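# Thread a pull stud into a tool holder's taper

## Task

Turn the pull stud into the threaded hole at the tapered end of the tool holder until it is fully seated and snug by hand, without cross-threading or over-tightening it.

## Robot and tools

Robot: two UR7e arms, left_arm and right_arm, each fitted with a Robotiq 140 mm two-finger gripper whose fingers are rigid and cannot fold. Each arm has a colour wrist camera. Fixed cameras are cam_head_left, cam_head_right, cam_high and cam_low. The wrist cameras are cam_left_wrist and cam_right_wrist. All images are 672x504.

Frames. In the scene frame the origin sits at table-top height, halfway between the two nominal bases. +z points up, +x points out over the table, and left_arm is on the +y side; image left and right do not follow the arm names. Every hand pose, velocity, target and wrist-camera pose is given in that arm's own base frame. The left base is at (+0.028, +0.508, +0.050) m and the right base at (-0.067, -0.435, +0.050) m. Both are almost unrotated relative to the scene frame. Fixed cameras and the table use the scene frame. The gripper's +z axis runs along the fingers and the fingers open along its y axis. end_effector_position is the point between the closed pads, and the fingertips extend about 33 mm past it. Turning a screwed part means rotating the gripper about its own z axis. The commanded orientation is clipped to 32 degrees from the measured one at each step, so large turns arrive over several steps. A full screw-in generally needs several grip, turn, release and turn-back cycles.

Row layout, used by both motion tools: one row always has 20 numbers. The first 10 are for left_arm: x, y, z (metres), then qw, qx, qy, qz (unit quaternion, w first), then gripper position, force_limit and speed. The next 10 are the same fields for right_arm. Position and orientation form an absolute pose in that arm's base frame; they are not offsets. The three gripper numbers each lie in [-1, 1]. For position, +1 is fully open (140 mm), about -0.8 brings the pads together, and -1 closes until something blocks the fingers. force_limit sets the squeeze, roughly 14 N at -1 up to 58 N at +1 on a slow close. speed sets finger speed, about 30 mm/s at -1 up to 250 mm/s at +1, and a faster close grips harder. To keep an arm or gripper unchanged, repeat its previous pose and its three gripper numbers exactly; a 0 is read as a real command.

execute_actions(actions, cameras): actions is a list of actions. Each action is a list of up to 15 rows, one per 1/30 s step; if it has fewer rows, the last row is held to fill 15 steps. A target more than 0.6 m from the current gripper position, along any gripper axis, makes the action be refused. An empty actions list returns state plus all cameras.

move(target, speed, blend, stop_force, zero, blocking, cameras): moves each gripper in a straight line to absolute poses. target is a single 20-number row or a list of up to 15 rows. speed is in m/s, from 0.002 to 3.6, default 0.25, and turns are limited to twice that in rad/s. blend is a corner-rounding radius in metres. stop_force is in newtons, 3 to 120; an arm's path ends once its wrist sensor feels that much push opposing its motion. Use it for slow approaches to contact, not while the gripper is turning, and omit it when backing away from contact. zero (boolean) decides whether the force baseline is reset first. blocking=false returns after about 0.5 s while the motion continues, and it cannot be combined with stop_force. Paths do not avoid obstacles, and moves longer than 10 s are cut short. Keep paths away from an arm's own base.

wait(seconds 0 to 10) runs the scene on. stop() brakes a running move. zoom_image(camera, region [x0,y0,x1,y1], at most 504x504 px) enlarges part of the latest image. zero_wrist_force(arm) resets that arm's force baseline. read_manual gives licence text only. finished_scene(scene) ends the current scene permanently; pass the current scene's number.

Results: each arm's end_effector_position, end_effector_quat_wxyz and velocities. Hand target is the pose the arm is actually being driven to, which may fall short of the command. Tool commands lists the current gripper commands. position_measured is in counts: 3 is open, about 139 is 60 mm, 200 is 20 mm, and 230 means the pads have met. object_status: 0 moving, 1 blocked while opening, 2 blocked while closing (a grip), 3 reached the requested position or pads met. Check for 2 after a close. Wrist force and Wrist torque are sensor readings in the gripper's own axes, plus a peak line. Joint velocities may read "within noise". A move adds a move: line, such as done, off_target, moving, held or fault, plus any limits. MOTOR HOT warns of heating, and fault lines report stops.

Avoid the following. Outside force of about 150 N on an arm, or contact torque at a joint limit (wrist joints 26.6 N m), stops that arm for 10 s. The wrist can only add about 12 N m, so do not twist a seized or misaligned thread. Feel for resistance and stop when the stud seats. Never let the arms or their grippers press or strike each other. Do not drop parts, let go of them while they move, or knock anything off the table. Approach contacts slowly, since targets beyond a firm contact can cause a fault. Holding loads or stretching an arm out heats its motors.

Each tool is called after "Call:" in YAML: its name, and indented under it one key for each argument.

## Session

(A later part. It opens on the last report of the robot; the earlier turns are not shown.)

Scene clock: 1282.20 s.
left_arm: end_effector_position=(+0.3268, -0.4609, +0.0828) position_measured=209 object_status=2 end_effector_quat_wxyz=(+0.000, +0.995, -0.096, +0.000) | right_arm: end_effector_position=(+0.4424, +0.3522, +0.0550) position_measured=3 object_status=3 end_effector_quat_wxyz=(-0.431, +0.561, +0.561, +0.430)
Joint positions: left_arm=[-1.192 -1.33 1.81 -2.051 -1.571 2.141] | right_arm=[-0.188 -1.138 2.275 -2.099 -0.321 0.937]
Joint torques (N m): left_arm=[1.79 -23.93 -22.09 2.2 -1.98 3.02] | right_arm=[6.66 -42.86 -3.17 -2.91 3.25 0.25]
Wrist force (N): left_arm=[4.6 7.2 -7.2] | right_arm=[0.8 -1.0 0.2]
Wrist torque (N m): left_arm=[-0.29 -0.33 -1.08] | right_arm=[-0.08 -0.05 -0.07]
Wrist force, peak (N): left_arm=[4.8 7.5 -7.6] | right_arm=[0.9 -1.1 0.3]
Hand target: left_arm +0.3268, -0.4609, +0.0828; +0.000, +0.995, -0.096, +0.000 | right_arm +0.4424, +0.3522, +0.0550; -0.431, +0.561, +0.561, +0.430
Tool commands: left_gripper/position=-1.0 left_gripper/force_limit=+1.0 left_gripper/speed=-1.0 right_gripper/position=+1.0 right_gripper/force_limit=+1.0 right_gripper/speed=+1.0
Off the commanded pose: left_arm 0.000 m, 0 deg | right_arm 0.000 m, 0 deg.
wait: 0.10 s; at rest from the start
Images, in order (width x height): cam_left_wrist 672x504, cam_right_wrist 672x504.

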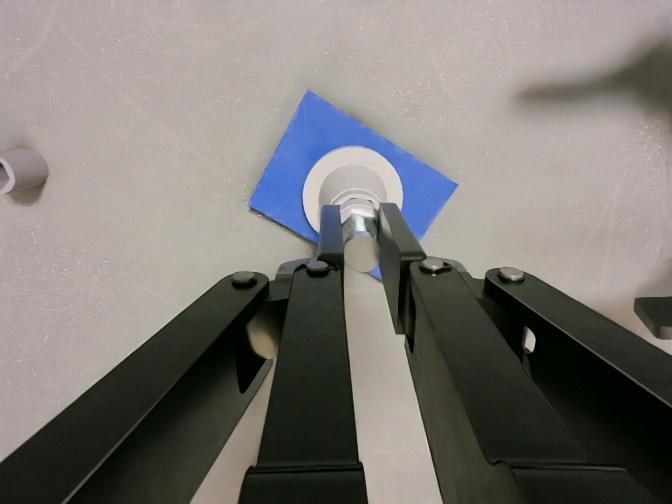

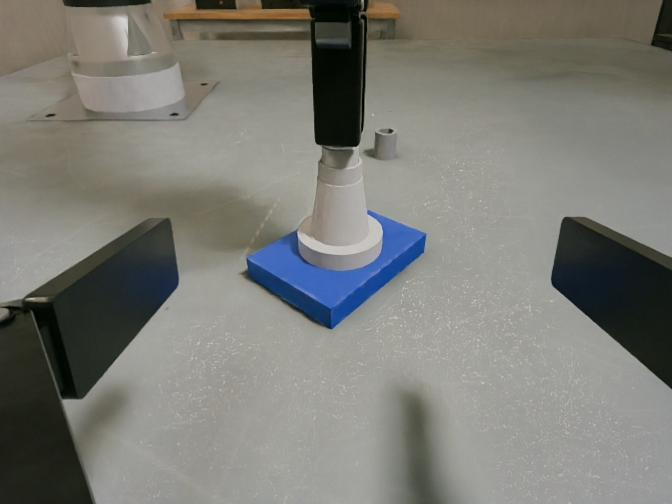

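Call:
move:
  target:
    - [0.3268, -0.4609, 0.0828, 0, 0.9954, -0.0958, 0, -0.2, 1, -0.5, 0.4424, 0.3522, 0.055, -0.4305, 0.5609, 0.5609, 0.4304, 1, 1, 1]
    - [0.3268, -0.4609, 0.2, 0, 0.9954, -0.0958, 0, -0.2, 1, -0.5, 0.4424, 0.3522, 0.055, -0.4305, 0.5609, 0.5609, 0.4304, 1, 1, 1]
  speed: [0.05, 0.2]
  cameras: ["cam_right_wrist", "cam_left_wrist"]

Call:
zoom_image:
  camera: "cam_right_wrist"
  region: [280, 40, 400, 180]

Call:
zoom_image:
  camera: "cam_left_wrist"
  region: [280, 130, 440, 290]

Scene clock: 1301.67 s.
left_arm: end_effector_position=(+0.3268, -0.4609, +0.2000) position_measured=154 object_status=3 end_effector_quat_wxyz=(+0.000, +0.995, -0.096, +0.000) | right_arm: end_effector_position=(+0.4424, +0.3522, +0.0550) position_measured=3 object_status=3 end_effector_quat_wxyz=(-0.431, +0.561, +0.561, +0.430)
Joint positions: left_arm=[-1.192 -1.42 1.604 -1.755 -1.571 2.141] | right_arm=[-0.188 -1.138 2.275 -2.099 -0.321 0.937]
Joint torques (N m): left_arm=[7.02 -26.24 -30.15 -2.56 1.6 -1.73] | right_arm=[6.59 -44.05 -3.09 -2.94 3.31 0.2]
Wrist force (N): left_arm=[-0.4 0.9 -1.6] | right_arm=[0.7 -1.0 0.1]
Wrist torque (N m): left_arm=[-0.06 -0.31 -0.12] | right_arm=[-0.09 -0.02 -0.07]
Wrist force, peak (N): left_arm=[4.8 7.2 -7.7] | right_arm=[0.9 -1.2 0.2]
Hand target: left_arm +0.3268, -0.4609, +0.2000; +0.000, +0.995, -0.096, +0.000 | right_arm +0.4424, +0.3522, +0.0550; -0.431, +0.561, +0.561, +0.430
Off the commanded pose: left_arm 0.000 m, 0 deg | right_arm 0.000 m, 0 deg.
move: done
Images, in order (width x height): cam_left_wrist 672x504, cam_right_wrist 672x504.

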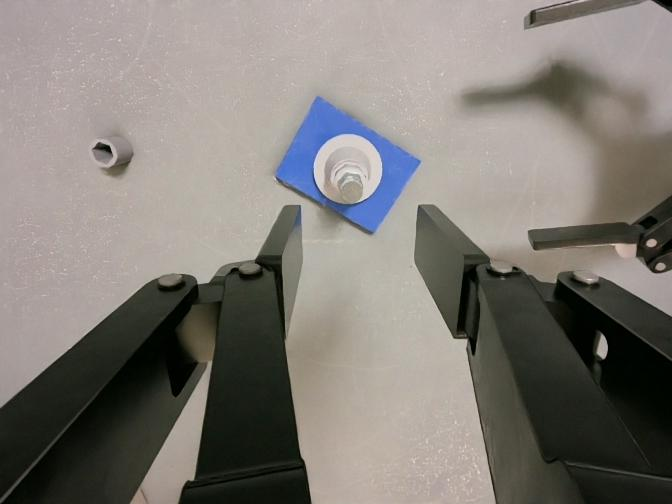

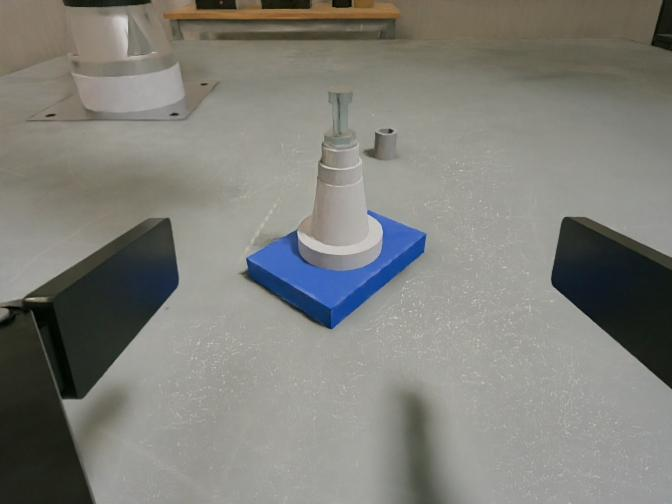

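Scaled by 3.600 from the camera's 672x504 image, which has a finer 960x720 frame.

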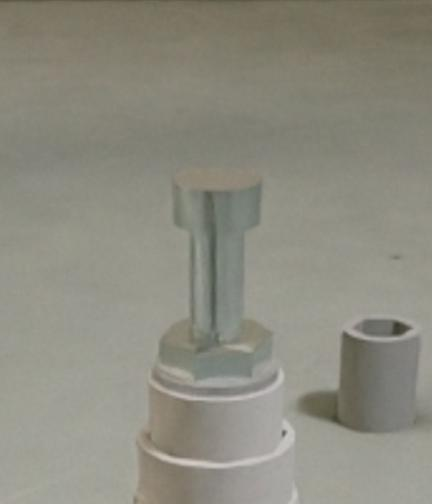

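Scaled by 3.150 from the camera's 672x504 image, which has a finer 960x720 frame.

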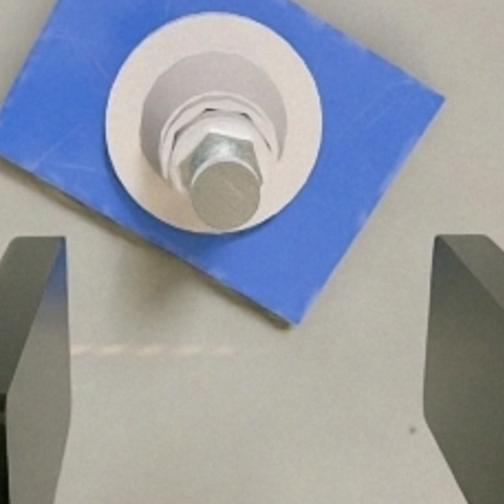

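Call:
finished_scene:
  scene: 1

The scene is finished: the task was done.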